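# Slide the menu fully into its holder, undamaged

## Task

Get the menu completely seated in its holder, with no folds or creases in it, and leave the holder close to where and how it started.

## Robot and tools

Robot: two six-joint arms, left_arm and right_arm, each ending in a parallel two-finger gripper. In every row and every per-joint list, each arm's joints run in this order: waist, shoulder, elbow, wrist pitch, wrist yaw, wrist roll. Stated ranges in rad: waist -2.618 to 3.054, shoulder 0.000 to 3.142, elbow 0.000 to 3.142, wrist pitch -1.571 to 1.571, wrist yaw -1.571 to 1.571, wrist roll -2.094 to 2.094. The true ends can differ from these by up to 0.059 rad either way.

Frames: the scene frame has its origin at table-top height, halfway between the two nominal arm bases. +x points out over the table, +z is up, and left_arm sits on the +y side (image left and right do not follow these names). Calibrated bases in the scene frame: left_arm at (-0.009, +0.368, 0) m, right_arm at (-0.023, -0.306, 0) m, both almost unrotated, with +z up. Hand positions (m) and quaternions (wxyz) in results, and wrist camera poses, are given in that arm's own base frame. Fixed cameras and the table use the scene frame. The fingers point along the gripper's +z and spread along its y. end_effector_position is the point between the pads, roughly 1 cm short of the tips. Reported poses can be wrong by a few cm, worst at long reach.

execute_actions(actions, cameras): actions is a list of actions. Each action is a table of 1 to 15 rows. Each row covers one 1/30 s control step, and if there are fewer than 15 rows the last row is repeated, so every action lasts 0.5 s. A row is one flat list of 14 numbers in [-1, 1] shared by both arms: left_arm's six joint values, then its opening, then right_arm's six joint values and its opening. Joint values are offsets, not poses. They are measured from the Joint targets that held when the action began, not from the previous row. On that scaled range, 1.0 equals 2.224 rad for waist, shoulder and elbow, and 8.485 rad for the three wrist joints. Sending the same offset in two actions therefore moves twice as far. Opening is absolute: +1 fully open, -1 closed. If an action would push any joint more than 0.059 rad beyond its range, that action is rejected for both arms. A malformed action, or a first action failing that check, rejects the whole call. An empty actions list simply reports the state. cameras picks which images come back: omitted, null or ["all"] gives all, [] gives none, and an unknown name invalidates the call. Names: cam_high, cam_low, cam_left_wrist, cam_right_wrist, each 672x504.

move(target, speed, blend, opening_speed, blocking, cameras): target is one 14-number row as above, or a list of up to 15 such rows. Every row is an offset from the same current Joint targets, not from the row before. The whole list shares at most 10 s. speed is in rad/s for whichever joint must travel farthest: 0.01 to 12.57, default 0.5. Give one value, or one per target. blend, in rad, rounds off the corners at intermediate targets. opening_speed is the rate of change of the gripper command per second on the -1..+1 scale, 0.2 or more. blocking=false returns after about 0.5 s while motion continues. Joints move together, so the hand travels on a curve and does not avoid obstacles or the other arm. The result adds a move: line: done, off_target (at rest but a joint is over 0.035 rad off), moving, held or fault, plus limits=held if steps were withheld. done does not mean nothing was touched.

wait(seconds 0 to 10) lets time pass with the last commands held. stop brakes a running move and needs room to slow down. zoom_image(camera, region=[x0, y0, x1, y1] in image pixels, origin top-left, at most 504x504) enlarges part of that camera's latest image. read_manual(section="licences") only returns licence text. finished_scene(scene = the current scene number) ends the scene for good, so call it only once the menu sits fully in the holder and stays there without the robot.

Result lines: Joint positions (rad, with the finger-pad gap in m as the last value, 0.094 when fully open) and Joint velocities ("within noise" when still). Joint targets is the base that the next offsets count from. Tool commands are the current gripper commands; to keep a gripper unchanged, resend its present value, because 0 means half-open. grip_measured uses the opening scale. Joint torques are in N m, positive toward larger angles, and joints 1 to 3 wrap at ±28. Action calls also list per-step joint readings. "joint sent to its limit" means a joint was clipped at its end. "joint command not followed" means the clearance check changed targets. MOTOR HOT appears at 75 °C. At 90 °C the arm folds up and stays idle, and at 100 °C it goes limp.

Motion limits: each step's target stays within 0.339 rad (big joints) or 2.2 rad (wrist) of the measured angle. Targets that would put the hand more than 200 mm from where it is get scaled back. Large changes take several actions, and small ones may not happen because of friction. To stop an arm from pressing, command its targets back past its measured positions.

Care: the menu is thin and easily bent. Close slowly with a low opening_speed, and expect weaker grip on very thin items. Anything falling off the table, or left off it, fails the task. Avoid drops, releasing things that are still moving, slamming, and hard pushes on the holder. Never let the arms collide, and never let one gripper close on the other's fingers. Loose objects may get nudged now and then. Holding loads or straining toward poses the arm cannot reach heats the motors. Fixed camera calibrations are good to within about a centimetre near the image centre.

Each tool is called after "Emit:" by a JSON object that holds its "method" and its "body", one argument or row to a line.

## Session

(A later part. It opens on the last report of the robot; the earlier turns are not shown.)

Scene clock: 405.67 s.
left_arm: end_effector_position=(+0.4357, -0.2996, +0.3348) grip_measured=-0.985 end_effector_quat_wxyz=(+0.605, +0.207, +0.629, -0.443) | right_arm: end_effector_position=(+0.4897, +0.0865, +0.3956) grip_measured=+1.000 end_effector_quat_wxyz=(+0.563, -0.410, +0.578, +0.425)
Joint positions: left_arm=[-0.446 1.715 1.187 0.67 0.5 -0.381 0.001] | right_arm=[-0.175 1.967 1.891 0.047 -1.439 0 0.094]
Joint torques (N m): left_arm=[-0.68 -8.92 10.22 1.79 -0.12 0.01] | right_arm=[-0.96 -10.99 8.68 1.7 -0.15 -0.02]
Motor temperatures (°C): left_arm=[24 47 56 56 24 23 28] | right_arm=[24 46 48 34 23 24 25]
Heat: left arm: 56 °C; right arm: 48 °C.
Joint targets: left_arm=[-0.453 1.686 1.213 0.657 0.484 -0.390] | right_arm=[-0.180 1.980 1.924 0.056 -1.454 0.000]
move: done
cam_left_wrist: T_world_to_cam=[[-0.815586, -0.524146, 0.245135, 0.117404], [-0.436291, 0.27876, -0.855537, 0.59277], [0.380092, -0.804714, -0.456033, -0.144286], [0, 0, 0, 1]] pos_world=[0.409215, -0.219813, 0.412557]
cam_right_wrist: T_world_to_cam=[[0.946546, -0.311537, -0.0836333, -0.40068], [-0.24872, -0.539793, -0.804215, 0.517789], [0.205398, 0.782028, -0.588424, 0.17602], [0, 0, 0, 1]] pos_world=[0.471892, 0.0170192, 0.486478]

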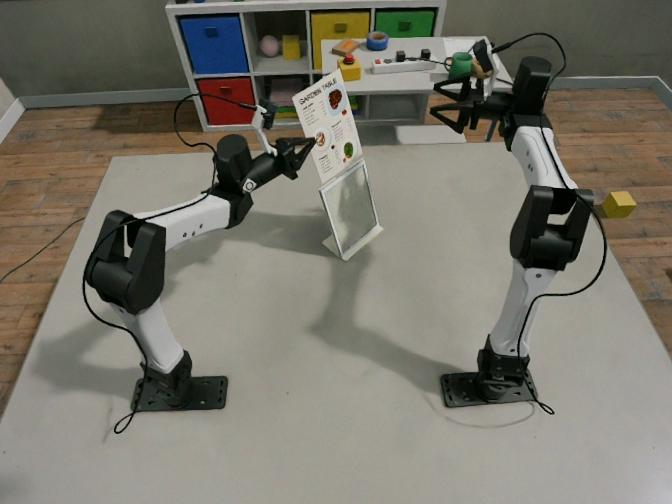

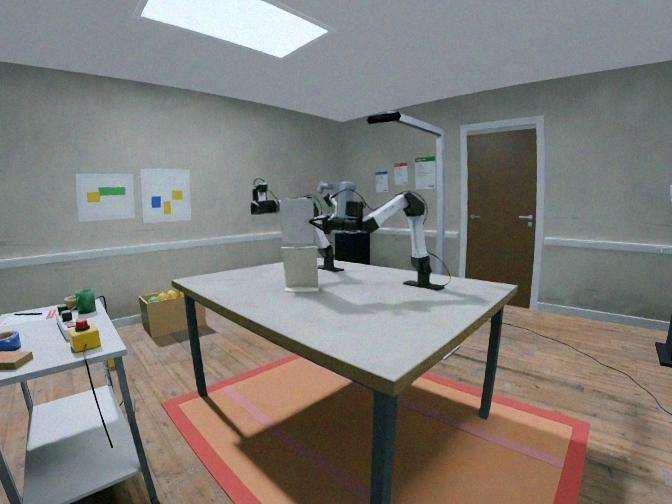

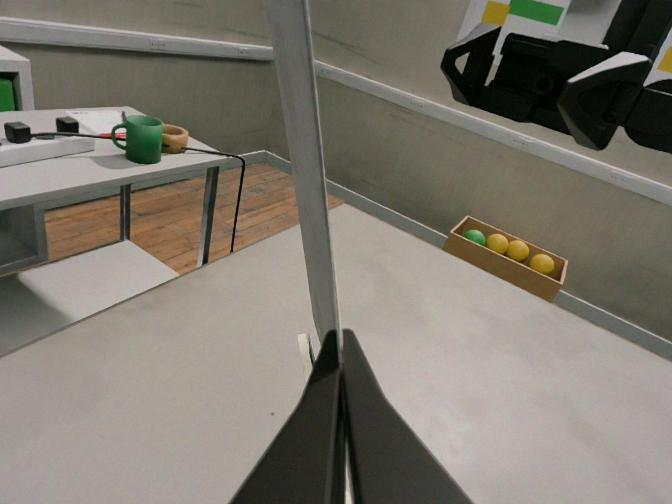

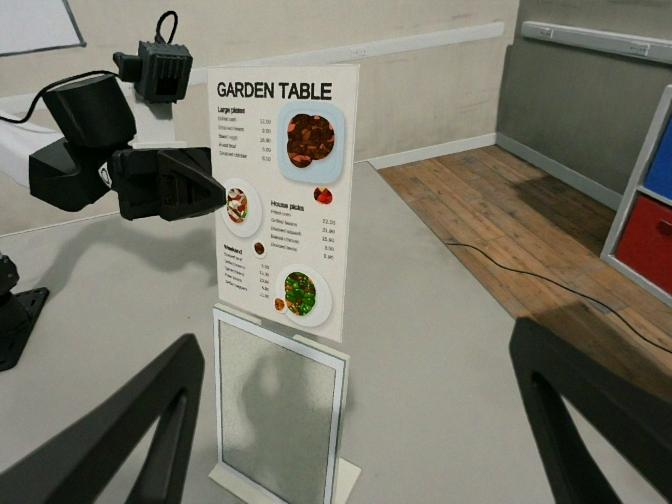

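Emit:
{"method": "move", "body": {
  "target": [-0.0041,0.022,0.0058,-0.0051,-0.0029,0.0045,-1,0,0,0,0,0,0,1],
  "speed": 0.15
}}

Emit:
{"method": "zoom_image", "body": {
  "camera": "cam_right_wrist",
  "region": [200, 250, 360, 370]
}}

Emit:
{"method": "zoom_image", "body": {
  "camera": "cam_left_wrist",
  "region": [280, 270, 340, 370]
}}

Emit:
{"method": "zoom_image", "body": {
  "camera": "cam_low",
  "region": [275, 190, 325, 260]
}}

Scene clock: 413.87 s.
left_arm: end_effector_position=(+0.4400, -0.3020, +0.3262) grip_measured=-0.985 end_effector_quat_wxyz=(+0.599, +0.204, +0.643, -0.431) | right_arm: end_effector_position=(+0.4897, +0.0865, +0.3956) grip_measured=+1.000 end_effector_quat_wxyz=(+0.563, -0.410, +0.578, +0.425)
Joint positions: left_arm=[-0.454 1.723 1.198 0.627 0.475 -0.362 0.001] | right_arm=[-0.175 1.967 1.891 0.047 -1.439 0 0.094]
Joint torques (N m): left_arm=[-0.77 -5.9 10.39 1.82 -0.06 0.2] | right_arm=[-0.95 -10.99 8.68 1.71 -0.15 -0.03]
Motor temperatures (°C): left_arm=[24 48 57 54 24 23 28] | right_arm=[24 46 48 34 23 24 25]
Heat: left arm: 57 °C; right arm: 48 °C.
Joint targets: left_arm=[-0.462 1.735 1.226 0.614 0.459 -0.352] | right_arm=[-0.180 1.980 1.924 0.056 -1.454 0.000]
move: done
cam_left_wrist: T_world_to_cam=[[-0.799783, -0.546019, 0.249421, 0.106834], [-0.460962, 0.292472, -0.837839, 0.59714], [0.384528, -0.785063, -0.485608, -0.138038], [0, 0, 0, 1]] pos_world=[0.413782, -0.224682, 0.406628]
cam_right_wrist: T_world_to_cam=[[0.946546, -0.311537, -0.0836333, -0.40068], [-0.24872, -0.539793, -0.804215, 0.517789], [0.205398, 0.782028, -0.588424, 0.17602], [0, 0, 0, 1]] pos_world=[0.471892, 0.0170192, 0.486478]

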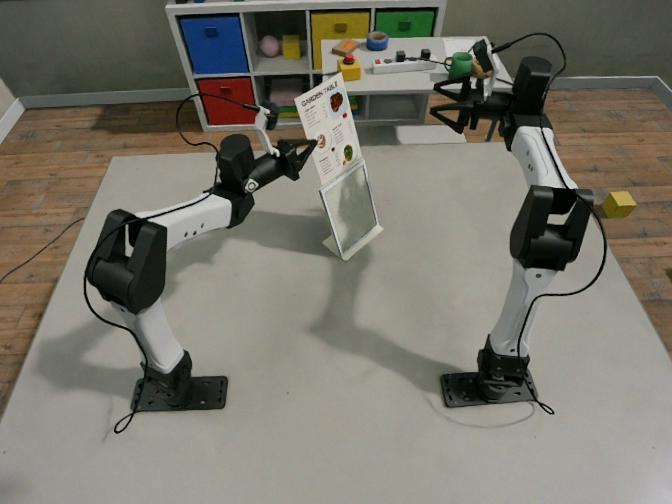

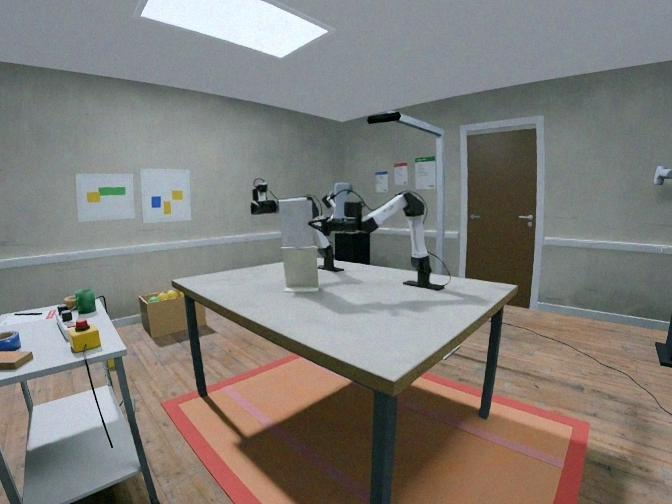

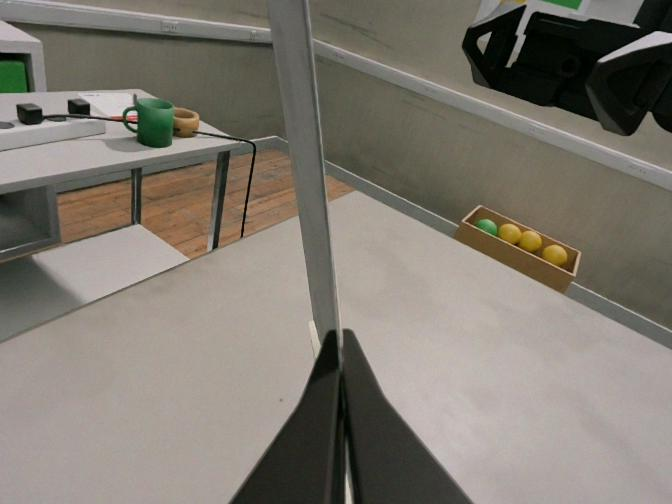

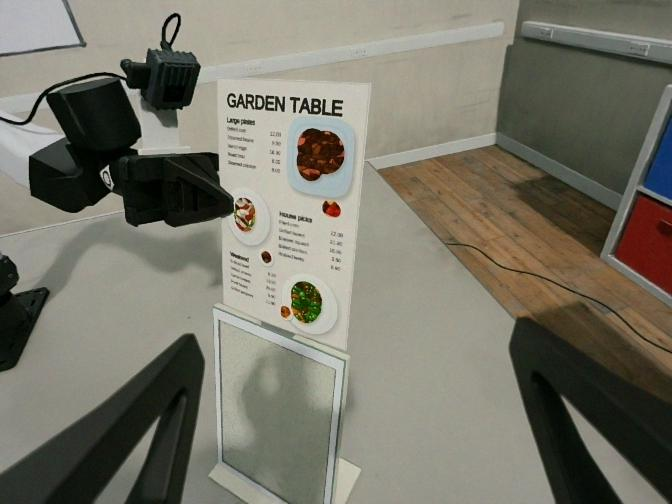

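Scaled by 3.150 from the camera's image (finer frame: 960x720).

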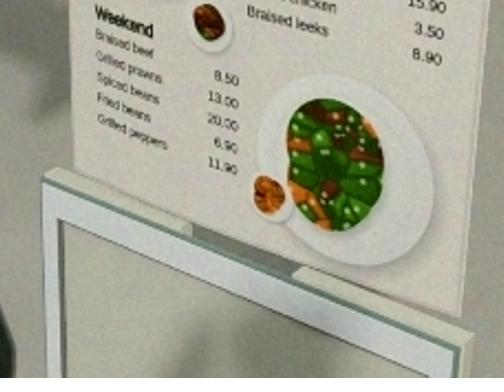

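Scaled by 5.040 from the camera's image (finer frame: 960x720).

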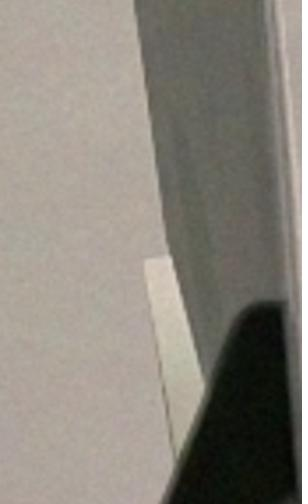

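Scaled by 7.200 from the camera's image (finer frame: 960x720).

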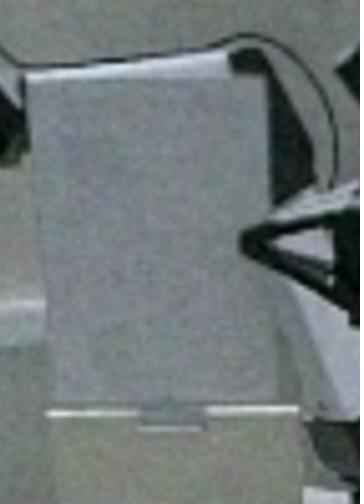

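Emit:
{"method": "move", "body": {
  "target": [-0.0034,-0.0256,-0.0292,0.0055,-0.0009,0,-1,0,0,0,0,0,0,1],
  "speed": 0.1
}}

Emit:
{"method": "zoom_image", "body": {
  "camera": "cam_right_wrist",
  "region": [200, 250, 360, 370]
}}

Emit:
{"method": "zoom_image", "body": {
  "camera": "cam_left_wrist",
  "region": [280, 270, 340, 370]
}}

Emit:
{"method": "zoom_image", "body": {
  "camera": "cam_low",
  "region": [275, 190, 325, 260]
}}

Scene clock: 420.77 s.
left_arm: end_effector_position=(+0.4350, -0.3021, +0.3238) grip_measured=-0.985 end_effector_quat_wxyz=(+0.600, +0.203, +0.643, -0.430) | right_arm: end_effector_position=(+0.4897, +0.0865, +0.3956) grip_measured=+1.000 end_effector_quat_wxyz=(+0.563, -0.410, +0.578, +0.425)
Joint positions: left_arm=[-0.461 1.709 1.17 0.641 0.464 -0.361 0.001] | right_arm=[-0.175 1.967 1.891 0.047 -1.439 0 0.094]
Joint torques (N m): left_arm=[-0.8 -9.03 7.04 2.13 -0.04 0.19] | right_arm=[-0.94 -10.97 8.65 1.7 -0.15 -0.02]
Motor temperatures (°C): left_arm=[24 47 58 54 24 23 28] | right_arm=[24 46 48 34 23 24 25]
Heat: left arm: 58 °C; right arm: 48 °C.
Joint targets: left_arm=[-0.469 1.678 1.161 0.660 0.452 -0.352] | right_arm=[-0.180 1.980 1.924 0.056 -1.454 0.000]
move: done
cam_left_wrist: T_world_to_cam=[[-0.798314, -0.54826, 0.249209, 0.102022], [-0.461155, 0.290361, -0.838467, 0.592481], [0.387338, -0.784284, -0.484632, -0.1387], [0, 0, 0, 1]] pos_world=[0.408394, -0.224879, 0.404132]
cam_right_wrist: T_world_to_cam=[[0.946546, -0.311537, -0.0836333, -0.40068], [-0.24872, -0.539793, -0.804215, 0.517789], [0.205398, 0.782028, -0.588424, 0.17602], [0, 0, 0, 1]] pos_world=[0.471892, 0.0170192, 0.486478]

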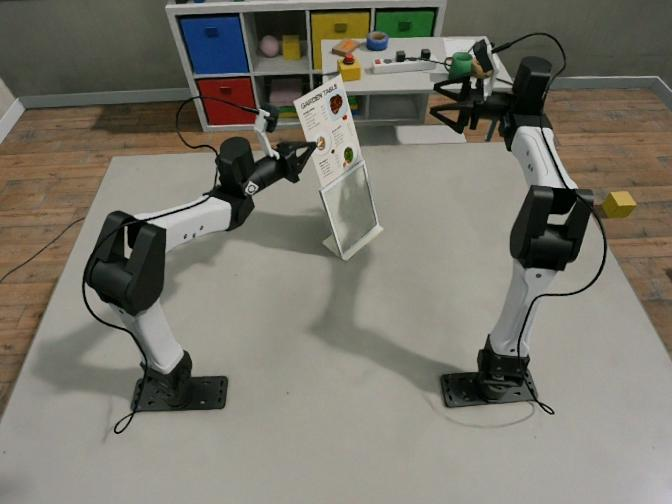

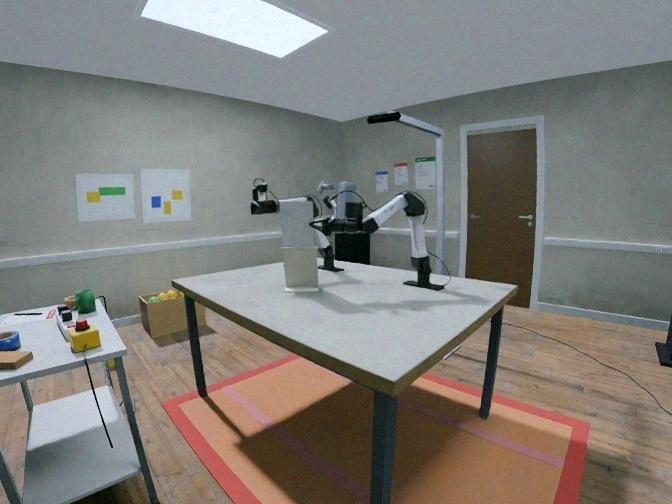

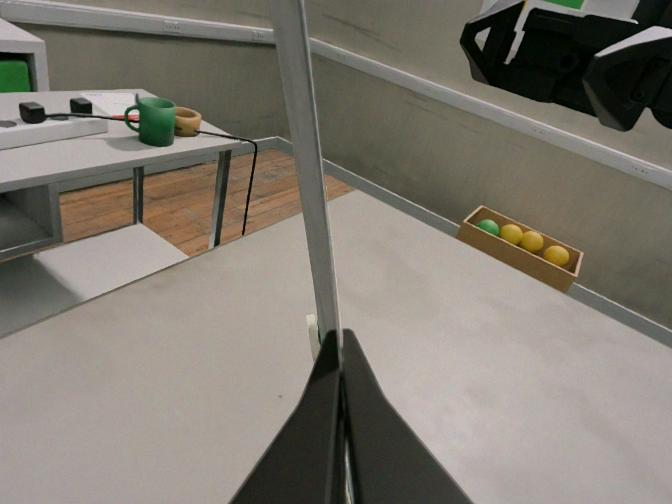

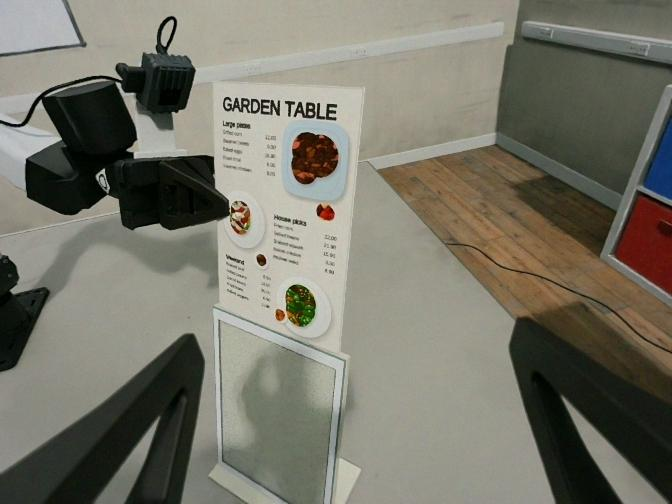

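Scaled by 3.150 from the camera's image (finer frame: 960x720).

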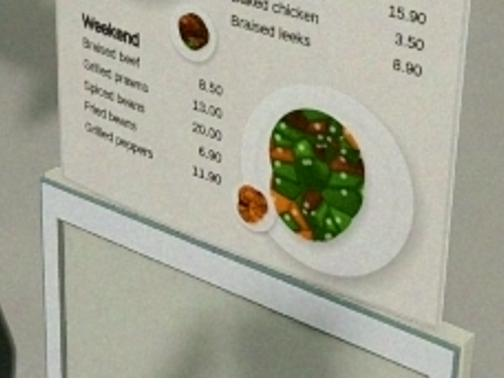

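Scaled by 5.040 from the camera's image (finer frame: 960x720).

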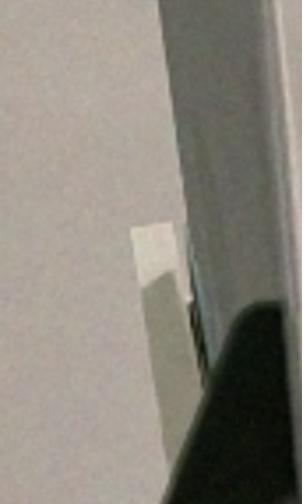

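Scaled by 7.200 from the camera's image (finer frame: 960x720).

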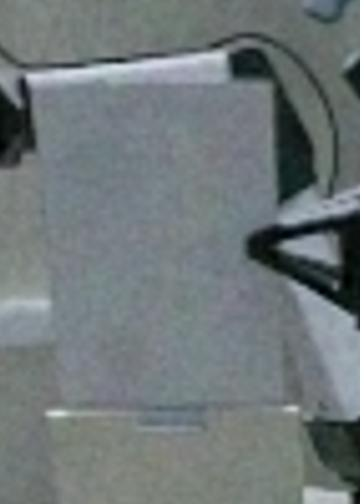

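Emit:
{"method": "zoom_image", "body": {
  "camera": "cam_left_wrist",
  "region": [300, 305, 330, 355]
}}

Emit:
{"method": "zoom_image", "body": {
  "camera": "cam_right_wrist",
  "region": [205, 285, 275, 345]
}}

Emit:
{"method": "zoom_image", "body": {
  "camera": "cam_right_wrist",
  "region": [285, 320, 355, 380]
}}

Scaled by 10.080 from the camera's image (finer frame: 960x720).

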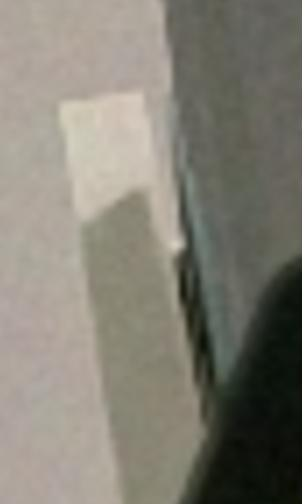

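Scaled by 7.200 from the camera's image (finer frame: 960x720).

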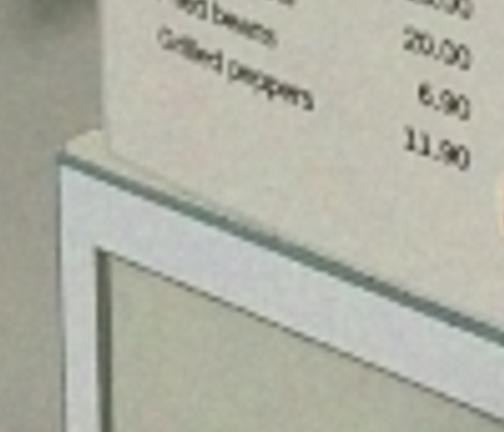

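Scaled by 7.200 from the camera's image (finer frame: 960x720).

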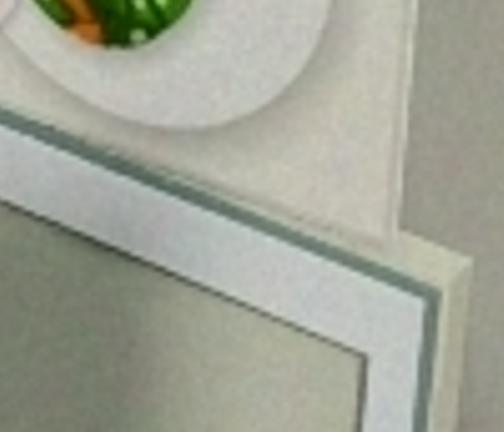

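Emit:
{"method": "move", "body": {
  "target": [-0.0008,0,-0.0072,0.0019,-0.0003,0,-1,0,0,0,0,0,0,1],
  "speed": 0.06
}}

Emit:
{"method": "zoom_image", "body": {
  "camera": "cam_left_wrist",
  "region": [300, 305, 330, 355]
}}

Emit:
{"method": "zoom_image", "body": {
  "camera": "cam_right_wrist",
  "region": [205, 285, 275, 345]
}}

Emit:
{"method": "zoom_image", "body": {
  "camera": "cam_right_wrist",
  "region": [285, 320, 355, 380]
}}

Scene clock: 430.67 s.
left_arm: end_effector_position=(+0.4341, -0.3014, +0.3215) grip_measured=-0.985 end_effector_quat_wxyz=(+0.603, +0.203, +0.641, -0.430) | right_arm: end_effector_position=(+0.4897, +0.0865, +0.3956) grip_measured=+1.000 end_effector_quat_wxyz=(+0.563, -0.410, +0.578, +0.425)
Joint positions: left_arm=[-0.461 1.709 1.155 0.662 0.462 -0.361 0.001] | right_arm=[-0.175 1.967 1.891 0.047 -1.439 0 0.094]
Joint torques (N m): left_arm=[-0.96 -9.01 6.89 2.09 -0.07 0.19] | right_arm=[-0.96 -11 8.66 1.7 -0.15 -0.03]
Motor temperatures (°C): left_arm=[24 49 57 55 24 23 28] | right_arm=[24 46 48 34 23 24 25]
Heat: left arm: 57 °C; right arm: 48 °C.
Joint targets: left_arm=[-0.471 1.678 1.145 0.677 0.449 -0.352] | right_arm=[-0.180 1.980 1.924 0.056 -1.454 0.000]
move: done
cam_left_wrist: T_world_to_cam=[[-0.798645, -0.549149, 0.246173, 0.103149], [-0.456951, 0.287168, -0.841861, 0.58822], [0.391614, -0.784837, -0.480279, -0.142328], [0, 0, 0, 1]] pos_world=[0.406905, -0.223978, 0.40145]
cam_right_wrist: T_world_to_cam=[[0.946546, -0.311537, -0.0836333, -0.40068], [-0.24872, -0.539793, -0.804215, 0.517789], [0.205398, 0.782028, -0.588424, 0.17602], [0, 0, 0, 1]] pos_world=[0.471892, 0.0170192, 0.486478]

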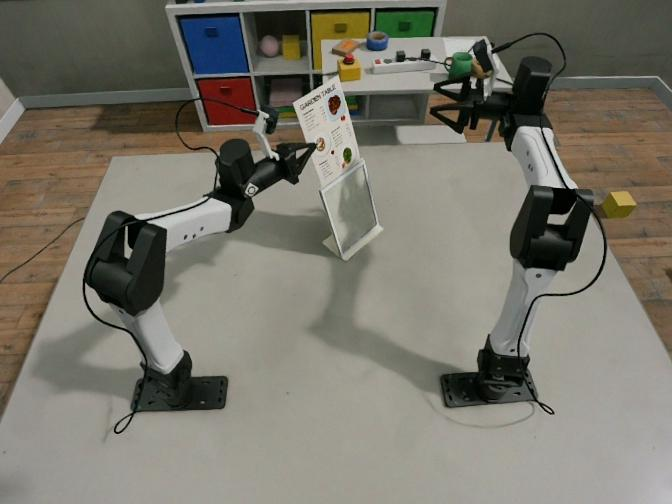

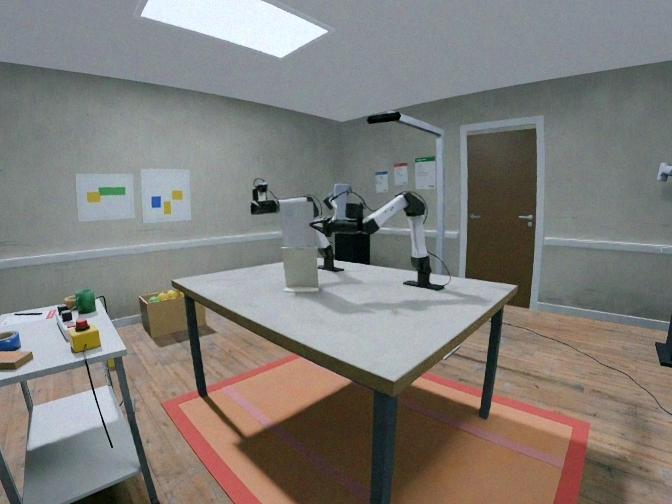

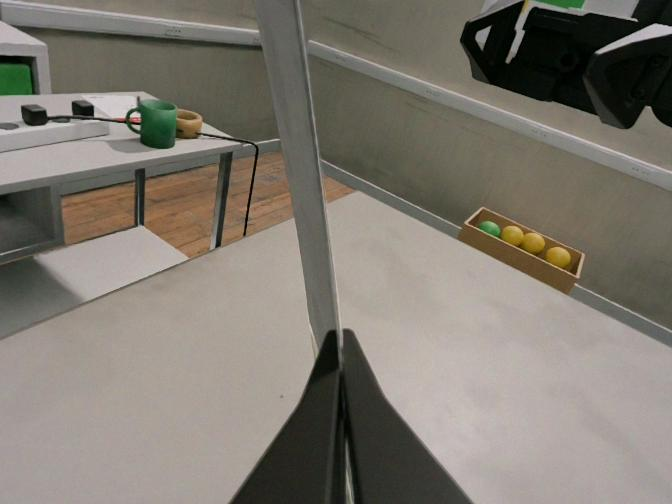

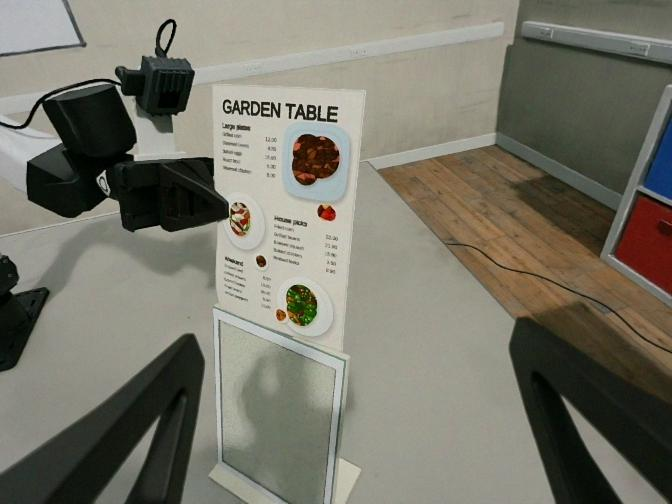

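Scaled by 10.080 from the camera's image (finer frame: 960x720).

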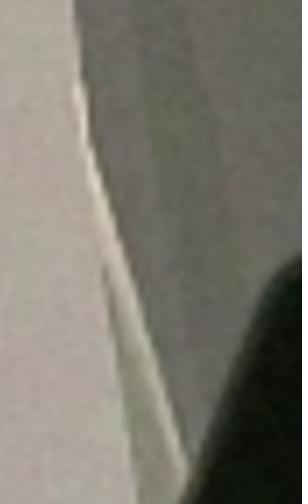

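Scaled by 7.200 from the camera's image (finer frame: 960x720).

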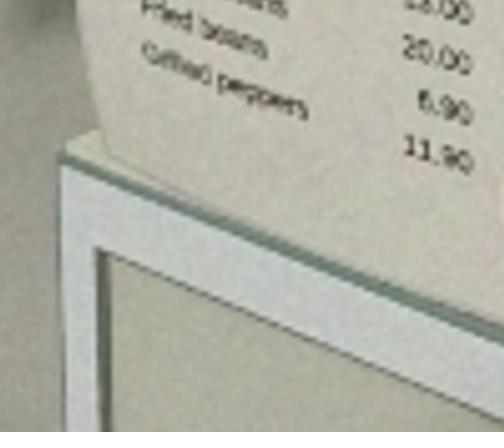

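Scaled by 7.200 from the camera's image (finer frame: 960x720).

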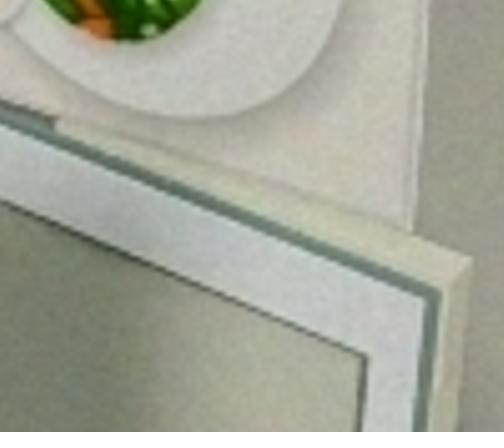

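Emit:
{"method": "move", "body": {
  "target": [0.009,0.0243,0.1106,-0.0411,0.0041,0.0061,-1,0,0,0,0,0,0,1],
  "speed": 0.2
}}

Emit:
{"method": "zoom_image", "body": {
  "camera": "cam_left_wrist",
  "region": [280, 270, 340, 370]
}}

Emit:
{"method": "zoom_image", "body": {
  "camera": "cam_right_wrist",
  "region": [200, 250, 360, 370]
}}

Emit:
{"method": "zoom_image", "body": {
  "camera": "cam_low",
  "region": [275, 190, 325, 260]
}}

Scene clock: 443.10 s.
left_arm: end_effector_position=(+0.4462, -0.3084, +0.3409) grip_measured=-0.985 end_effector_quat_wxyz=(+0.569, +0.215, +0.679, -0.410) | right_arm: end_effector_position=(+0.4897, +0.0865, +0.3956) grip_measured=+1.000 end_effector_quat_wxyz=(+0.563, -0.410, +0.578, +0.425)
Joint positions: left_arm=[-0.461 1.719 1.361 0.341 0.469 -0.31 0.001] | right_arm=[-0.175 1.967 1.891 0.047 -1.439 0 0.094]
Joint torques (N m): left_arm=[1.01 -5.91 10.77 1.83 0.32 0.2] | right_arm=[-0.95 -10.99 8.68 1.7 -0.14 -0.03]
Motor temperatures (°C): left_arm=[24 50 57 55 24 23 28] | right_arm=[24 46 48 34 23 24 24]
Heat: left arm: 57 °C; right arm: 48 °C.
Joint targets: left_arm=[-0.451 1.732 1.391 0.328 0.484 -0.300] | right_arm=[-0.180 1.980 1.924 0.056 -1.454 0.000]
move: done
cam_left_wrist: T_world_to_cam=[[-0.783044, -0.567564, 0.254387, 0.0887952], [-0.513564, 0.359297, -0.779204, 0.638222], [0.350847, -0.740795, -0.572825, -0.0799295], [0, 0, 0, 1]] pos_world=[0.425341, -0.238125, 0.428931]
cam_right_wrist: T_world_to_cam=[[0.946546, -0.311537, -0.0836333, -0.40068], [-0.24872, -0.539793, -0.804215, 0.517789], [0.205398, 0.782028, -0.588424, 0.17602], [0, 0, 0, 1]] pos_world=[0.471892, 0.0170192, 0.486478]

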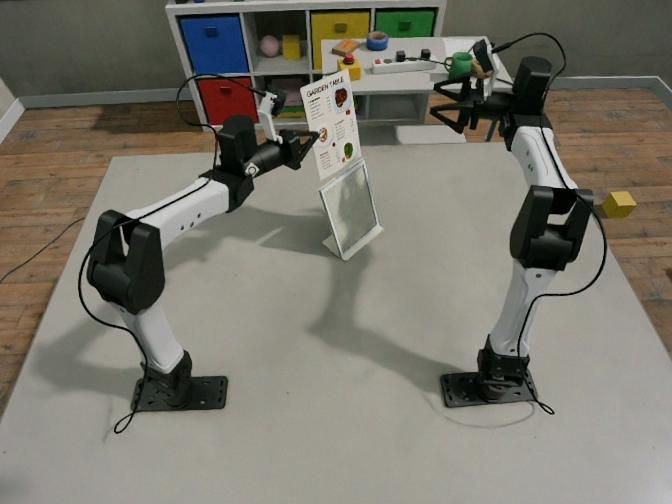

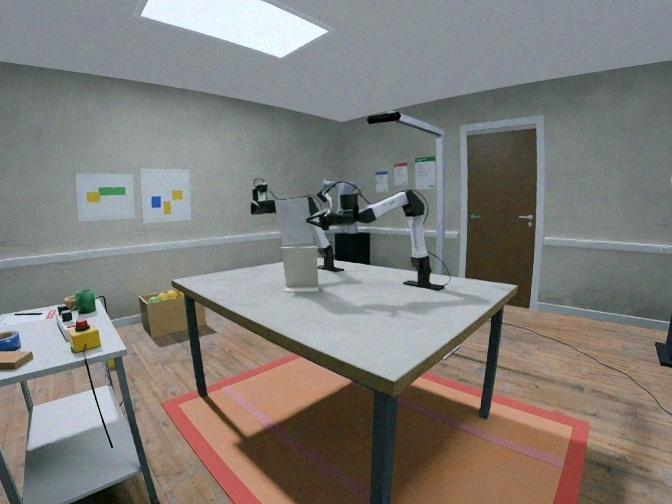

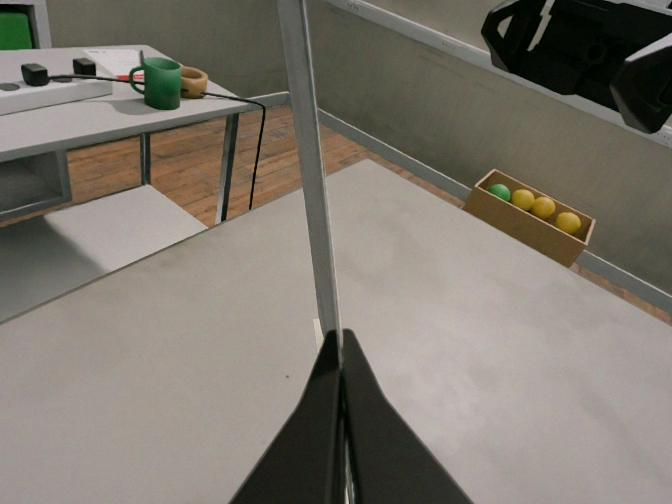

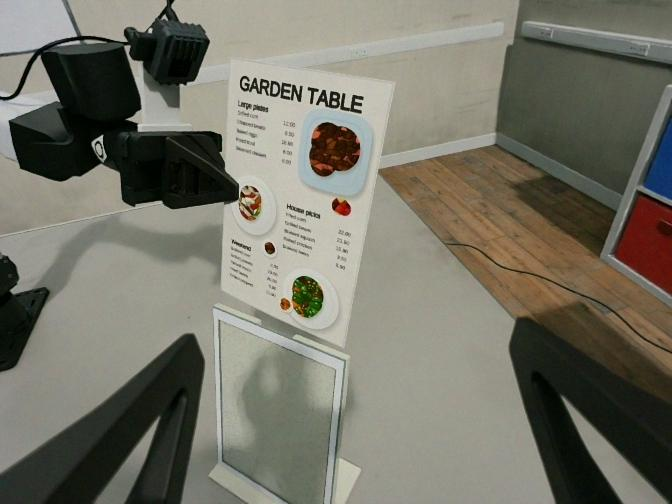

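Scaled by 5.040 from the camera's image (finer frame: 960x720).

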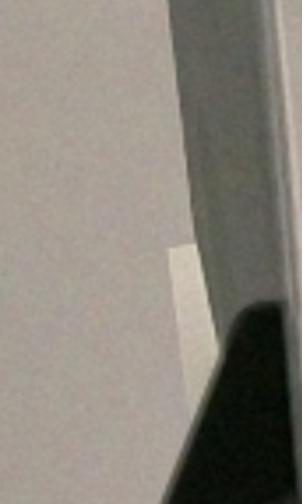

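Scaled by 3.150 from the camera's image (finer frame: 960x720).

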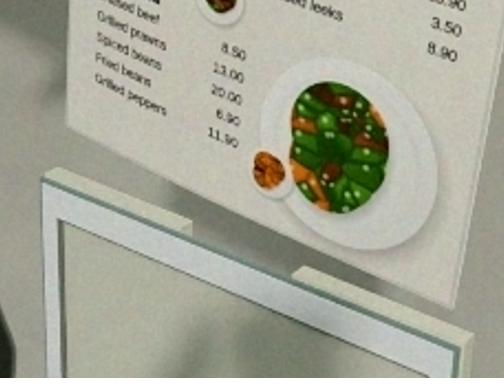

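Scaled by 7.200 from the camera's image (finer frame: 960x720).

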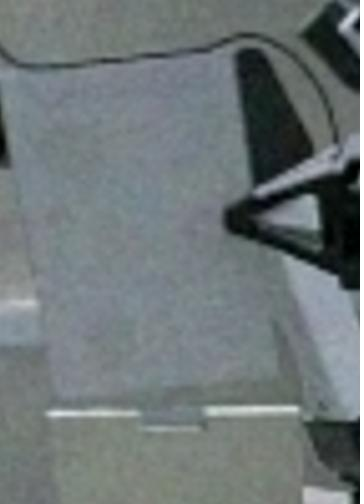

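Emit:
{"method": "move", "body": {
  "target": [-0.013,-0.027,-0.0315,0.0059,-0.0047,0,-1,0,0,0,0,0,0,1],
  "speed": 0.1
}}

Emit:
{"method": "zoom_image", "body": {
  "camera": "cam_left_wrist",
  "region": [280, 270, 340, 370]
}}

Emit:
{"method": "zoom_image", "body": {
  "camera": "cam_right_wrist",
  "region": [200, 250, 360, 370]
}}

Emit:
{"method": "zoom_image", "body": {
  "camera": "cam_low",
  "region": [275, 190, 325, 260]
}}

Scene clock: 450.83 s.
left_arm: end_effector_position=(+0.4397, -0.3107, +0.3376) grip_measured=-0.985 end_effector_quat_wxyz=(+0.569, +0.216, +0.679, -0.411) | right_arm: end_effector_position=(+0.4897, +0.0865, +0.3956) grip_measured=+1.000 end_effector_quat_wxyz=(+0.563, -0.410, +0.578, +0.425)
Joint positions: left_arm=[-0.473 1.704 1.33 0.357 0.46 -0.309 0.001] | right_arm=[-0.175 1.967 1.891 0.047 -1.439 0 0.094]
Joint torques (N m): left_arm=[-0.69 -9.25 7.34 2.19 -0.03 0.19] | right_arm=[-0.94 -11 8.68 1.7 -0.15 -0.03]
Motor temperatures (°C): left_arm=[24 50 58 55 24 23 28] | right_arm=[24 46 48 34 23 24 24]
Heat: left arm: 58 °C; right arm: 48 °C.
Joint targets: left_arm=[-0.480 1.672 1.321 0.378 0.444 -0.300] | right_arm=[-0.180 1.980 1.924 0.056 -1.454 0.000]
move: done
cam_left_wrist: T_world_to_cam=[[-0.785032, -0.565266, 0.253374, 0.0852028], [-0.511666, 0.361149, -0.779595, 0.633054], [0.349173, -0.741651, -0.572741, -0.0808517], [0, 0, 0, 1]] pos_world=[0.41903, -0.240428, 0.425631]
cam_right_wrist: T_world_to_cam=[[0.946546, -0.311537, -0.0836333, -0.40068], [-0.24872, -0.539793, -0.804215, 0.517789], [0.205398, 0.782028, -0.588424, 0.17602], [0, 0, 0, 1]] pos_world=[0.471892, 0.0170192, 0.486478]

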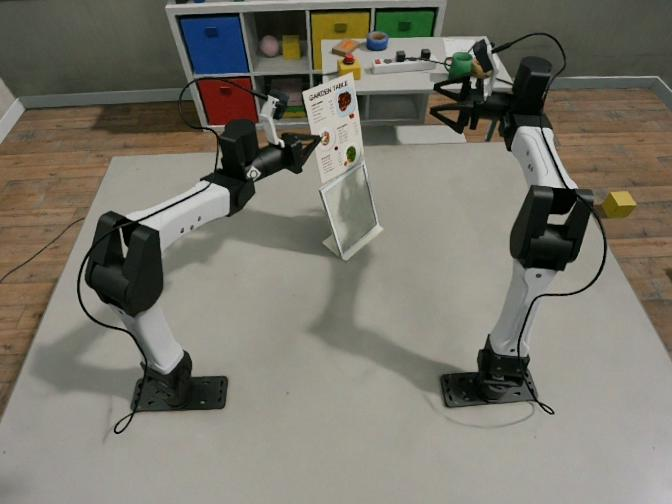

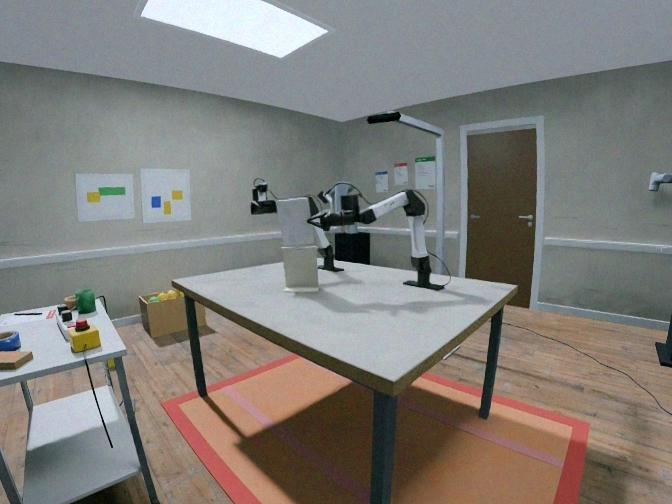

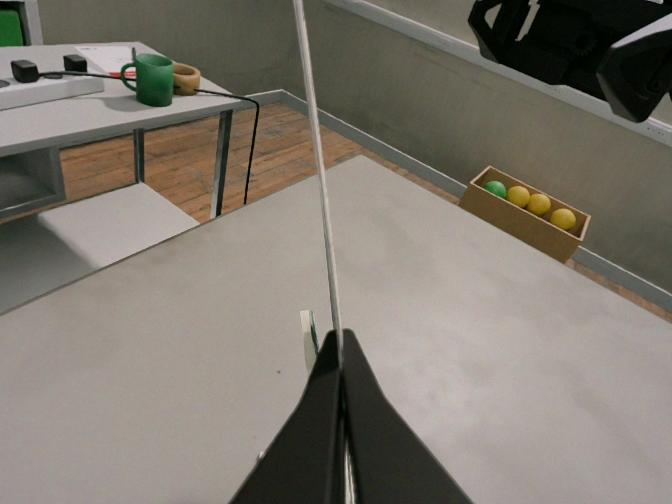

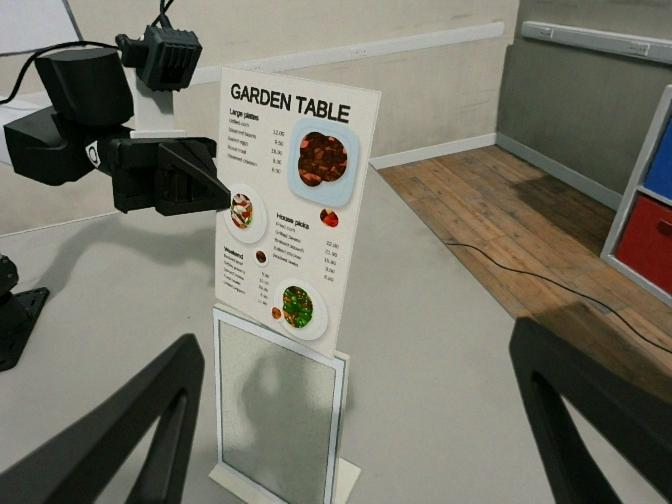

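Scaled by 5.040 from the camera's image (finer frame: 960x720).

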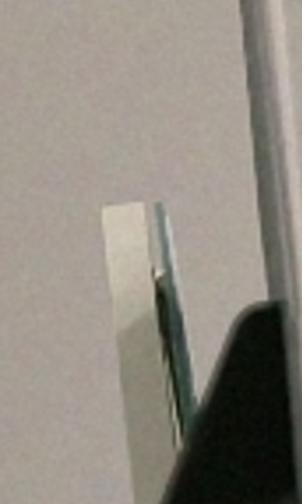

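Scaled by 3.150 from the camera's image (finer frame: 960x720).

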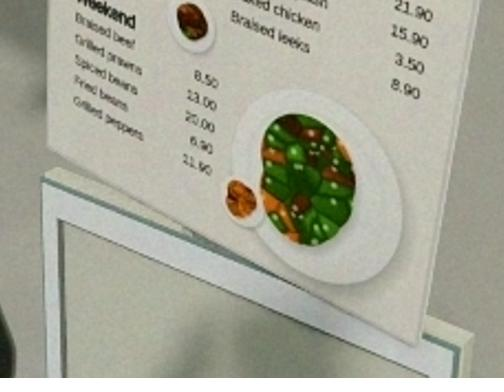

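Scaled by 7.200 from the camera's image (finer frame: 960x720).

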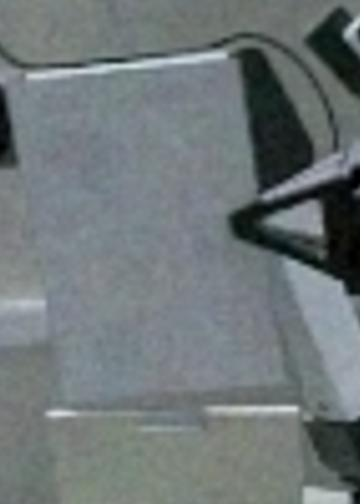

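Emit:
{"method": "wait", "body": {
  "seconds": 1
}}

Emit:
{"method": "zoom_image", "body": {
  "camera": "cam_left_wrist",
  "region": [270, 0, 370, 200]
}}

Emit:
{"method": "zoom_image", "body": {
  "camera": "cam_left_wrist",
  "region": [280, 200, 380, 400]
}}

Emit:
{"method": "zoom_image", "body": {
  "camera": "cam_right_wrist",
  "region": [200, 250, 360, 370]
}}

Scene clock: 455.47 s.
left_arm: end_effector_position=(+0.4399, -0.3106, +0.3376) grip_measured=-0.985 end_effector_quat_wxyz=(+0.570, +0.216, +0.679, -0.410) | right_arm: end_effector_position=(+0.4897, +0.0865, +0.3956) grip_measured=+1.000 end_effector_quat_wxyz=(+0.563, -0.410, +0.578, +0.425)
Joint positions: left_arm=[-0.473 1.704 1.33 0.358 0.458 -0.309 0.001] | right_arm=[-0.175 1.967 1.891 0.047 -1.439 0 0.094]
Joint torques (N m): left_arm=[-0.68 -9.26 7.34 2.18 -0.02 0.19] | right_arm=[-0.94 -10.99 8.68 1.7 -0.14 -0.03]
Motor temperatures (°C): left_arm=[24 50 57 55 24 23 28] | right_arm=[24 46 48 34 23 24 24]
Heat: left arm: 57 °C; right arm: 48 °C.
Joint targets: left_arm=[-0.480 1.672 1.321 0.378 0.444 -0.300] | right_arm=[-0.180 1.980 1.924 0.056 -1.454 0.000]
Tool commands: left_gripper/opening=-1.0 right_gripper/opening=+1.0
wait: 1.00 s; at rest from the start
cam_left_wrist: T_world_to_cam=[[-0.78434, -0.566465, 0.252841, 0.0848882], [-0.511726, 0.360448, -0.779881, 0.633077], [0.350639, -0.741077, -0.572588, -0.0812627], [0, 0, 0, 1]] pos_world=[0.419037, -0.240327, 0.425731]
cam_right_wrist: T_world_to_cam=[[0.946546, -0.311537, -0.0836333, -0.40068], [-0.24872, -0.539793, -0.804215, 0.517789], [0.205398, 0.782028, -0.588424, 0.17602], [0, 0, 0, 1]] pos_world=[0.471892, 0.0170192, 0.486478]

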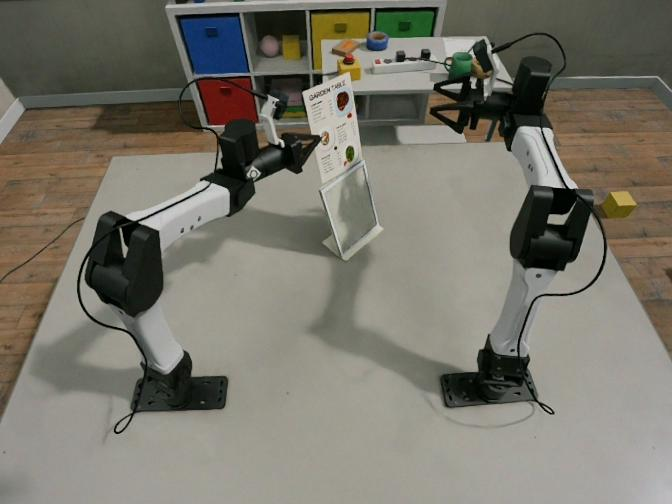

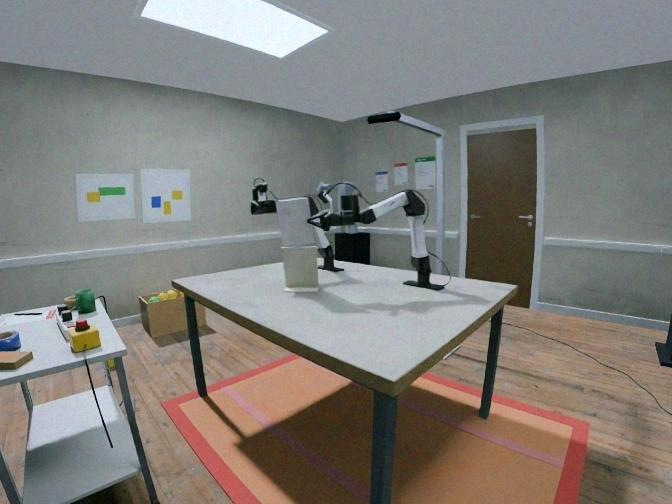

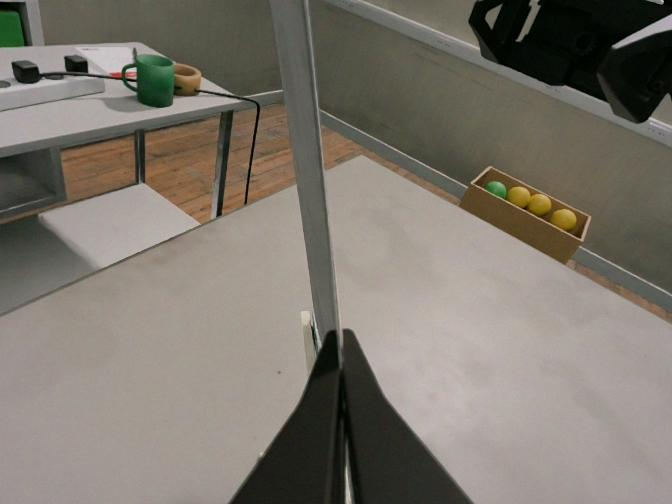

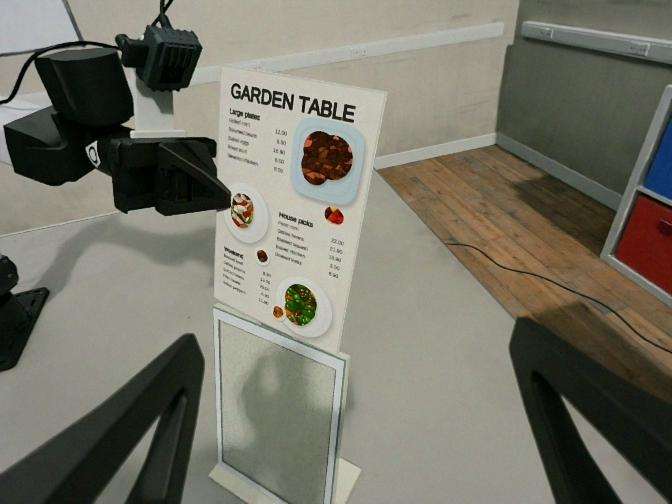

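Scaled by 2.520 from the camera's image (finer frame: 960x720).

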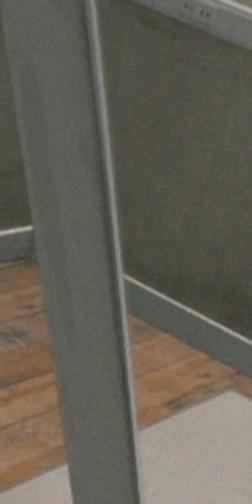

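Scaled by 2.520 from the camera's image (finer frame: 960x720).

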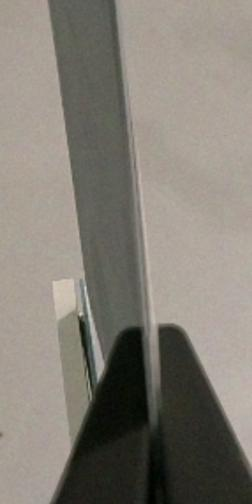

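Scaled by 3.150 from the camera's image (finer frame: 960x720).

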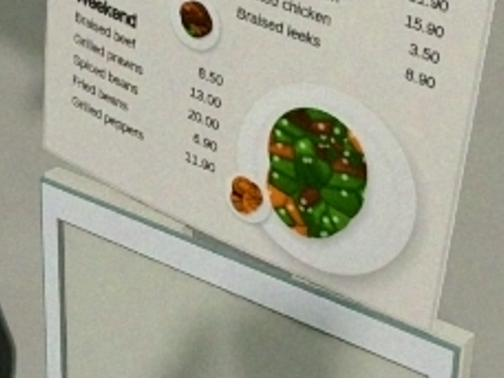

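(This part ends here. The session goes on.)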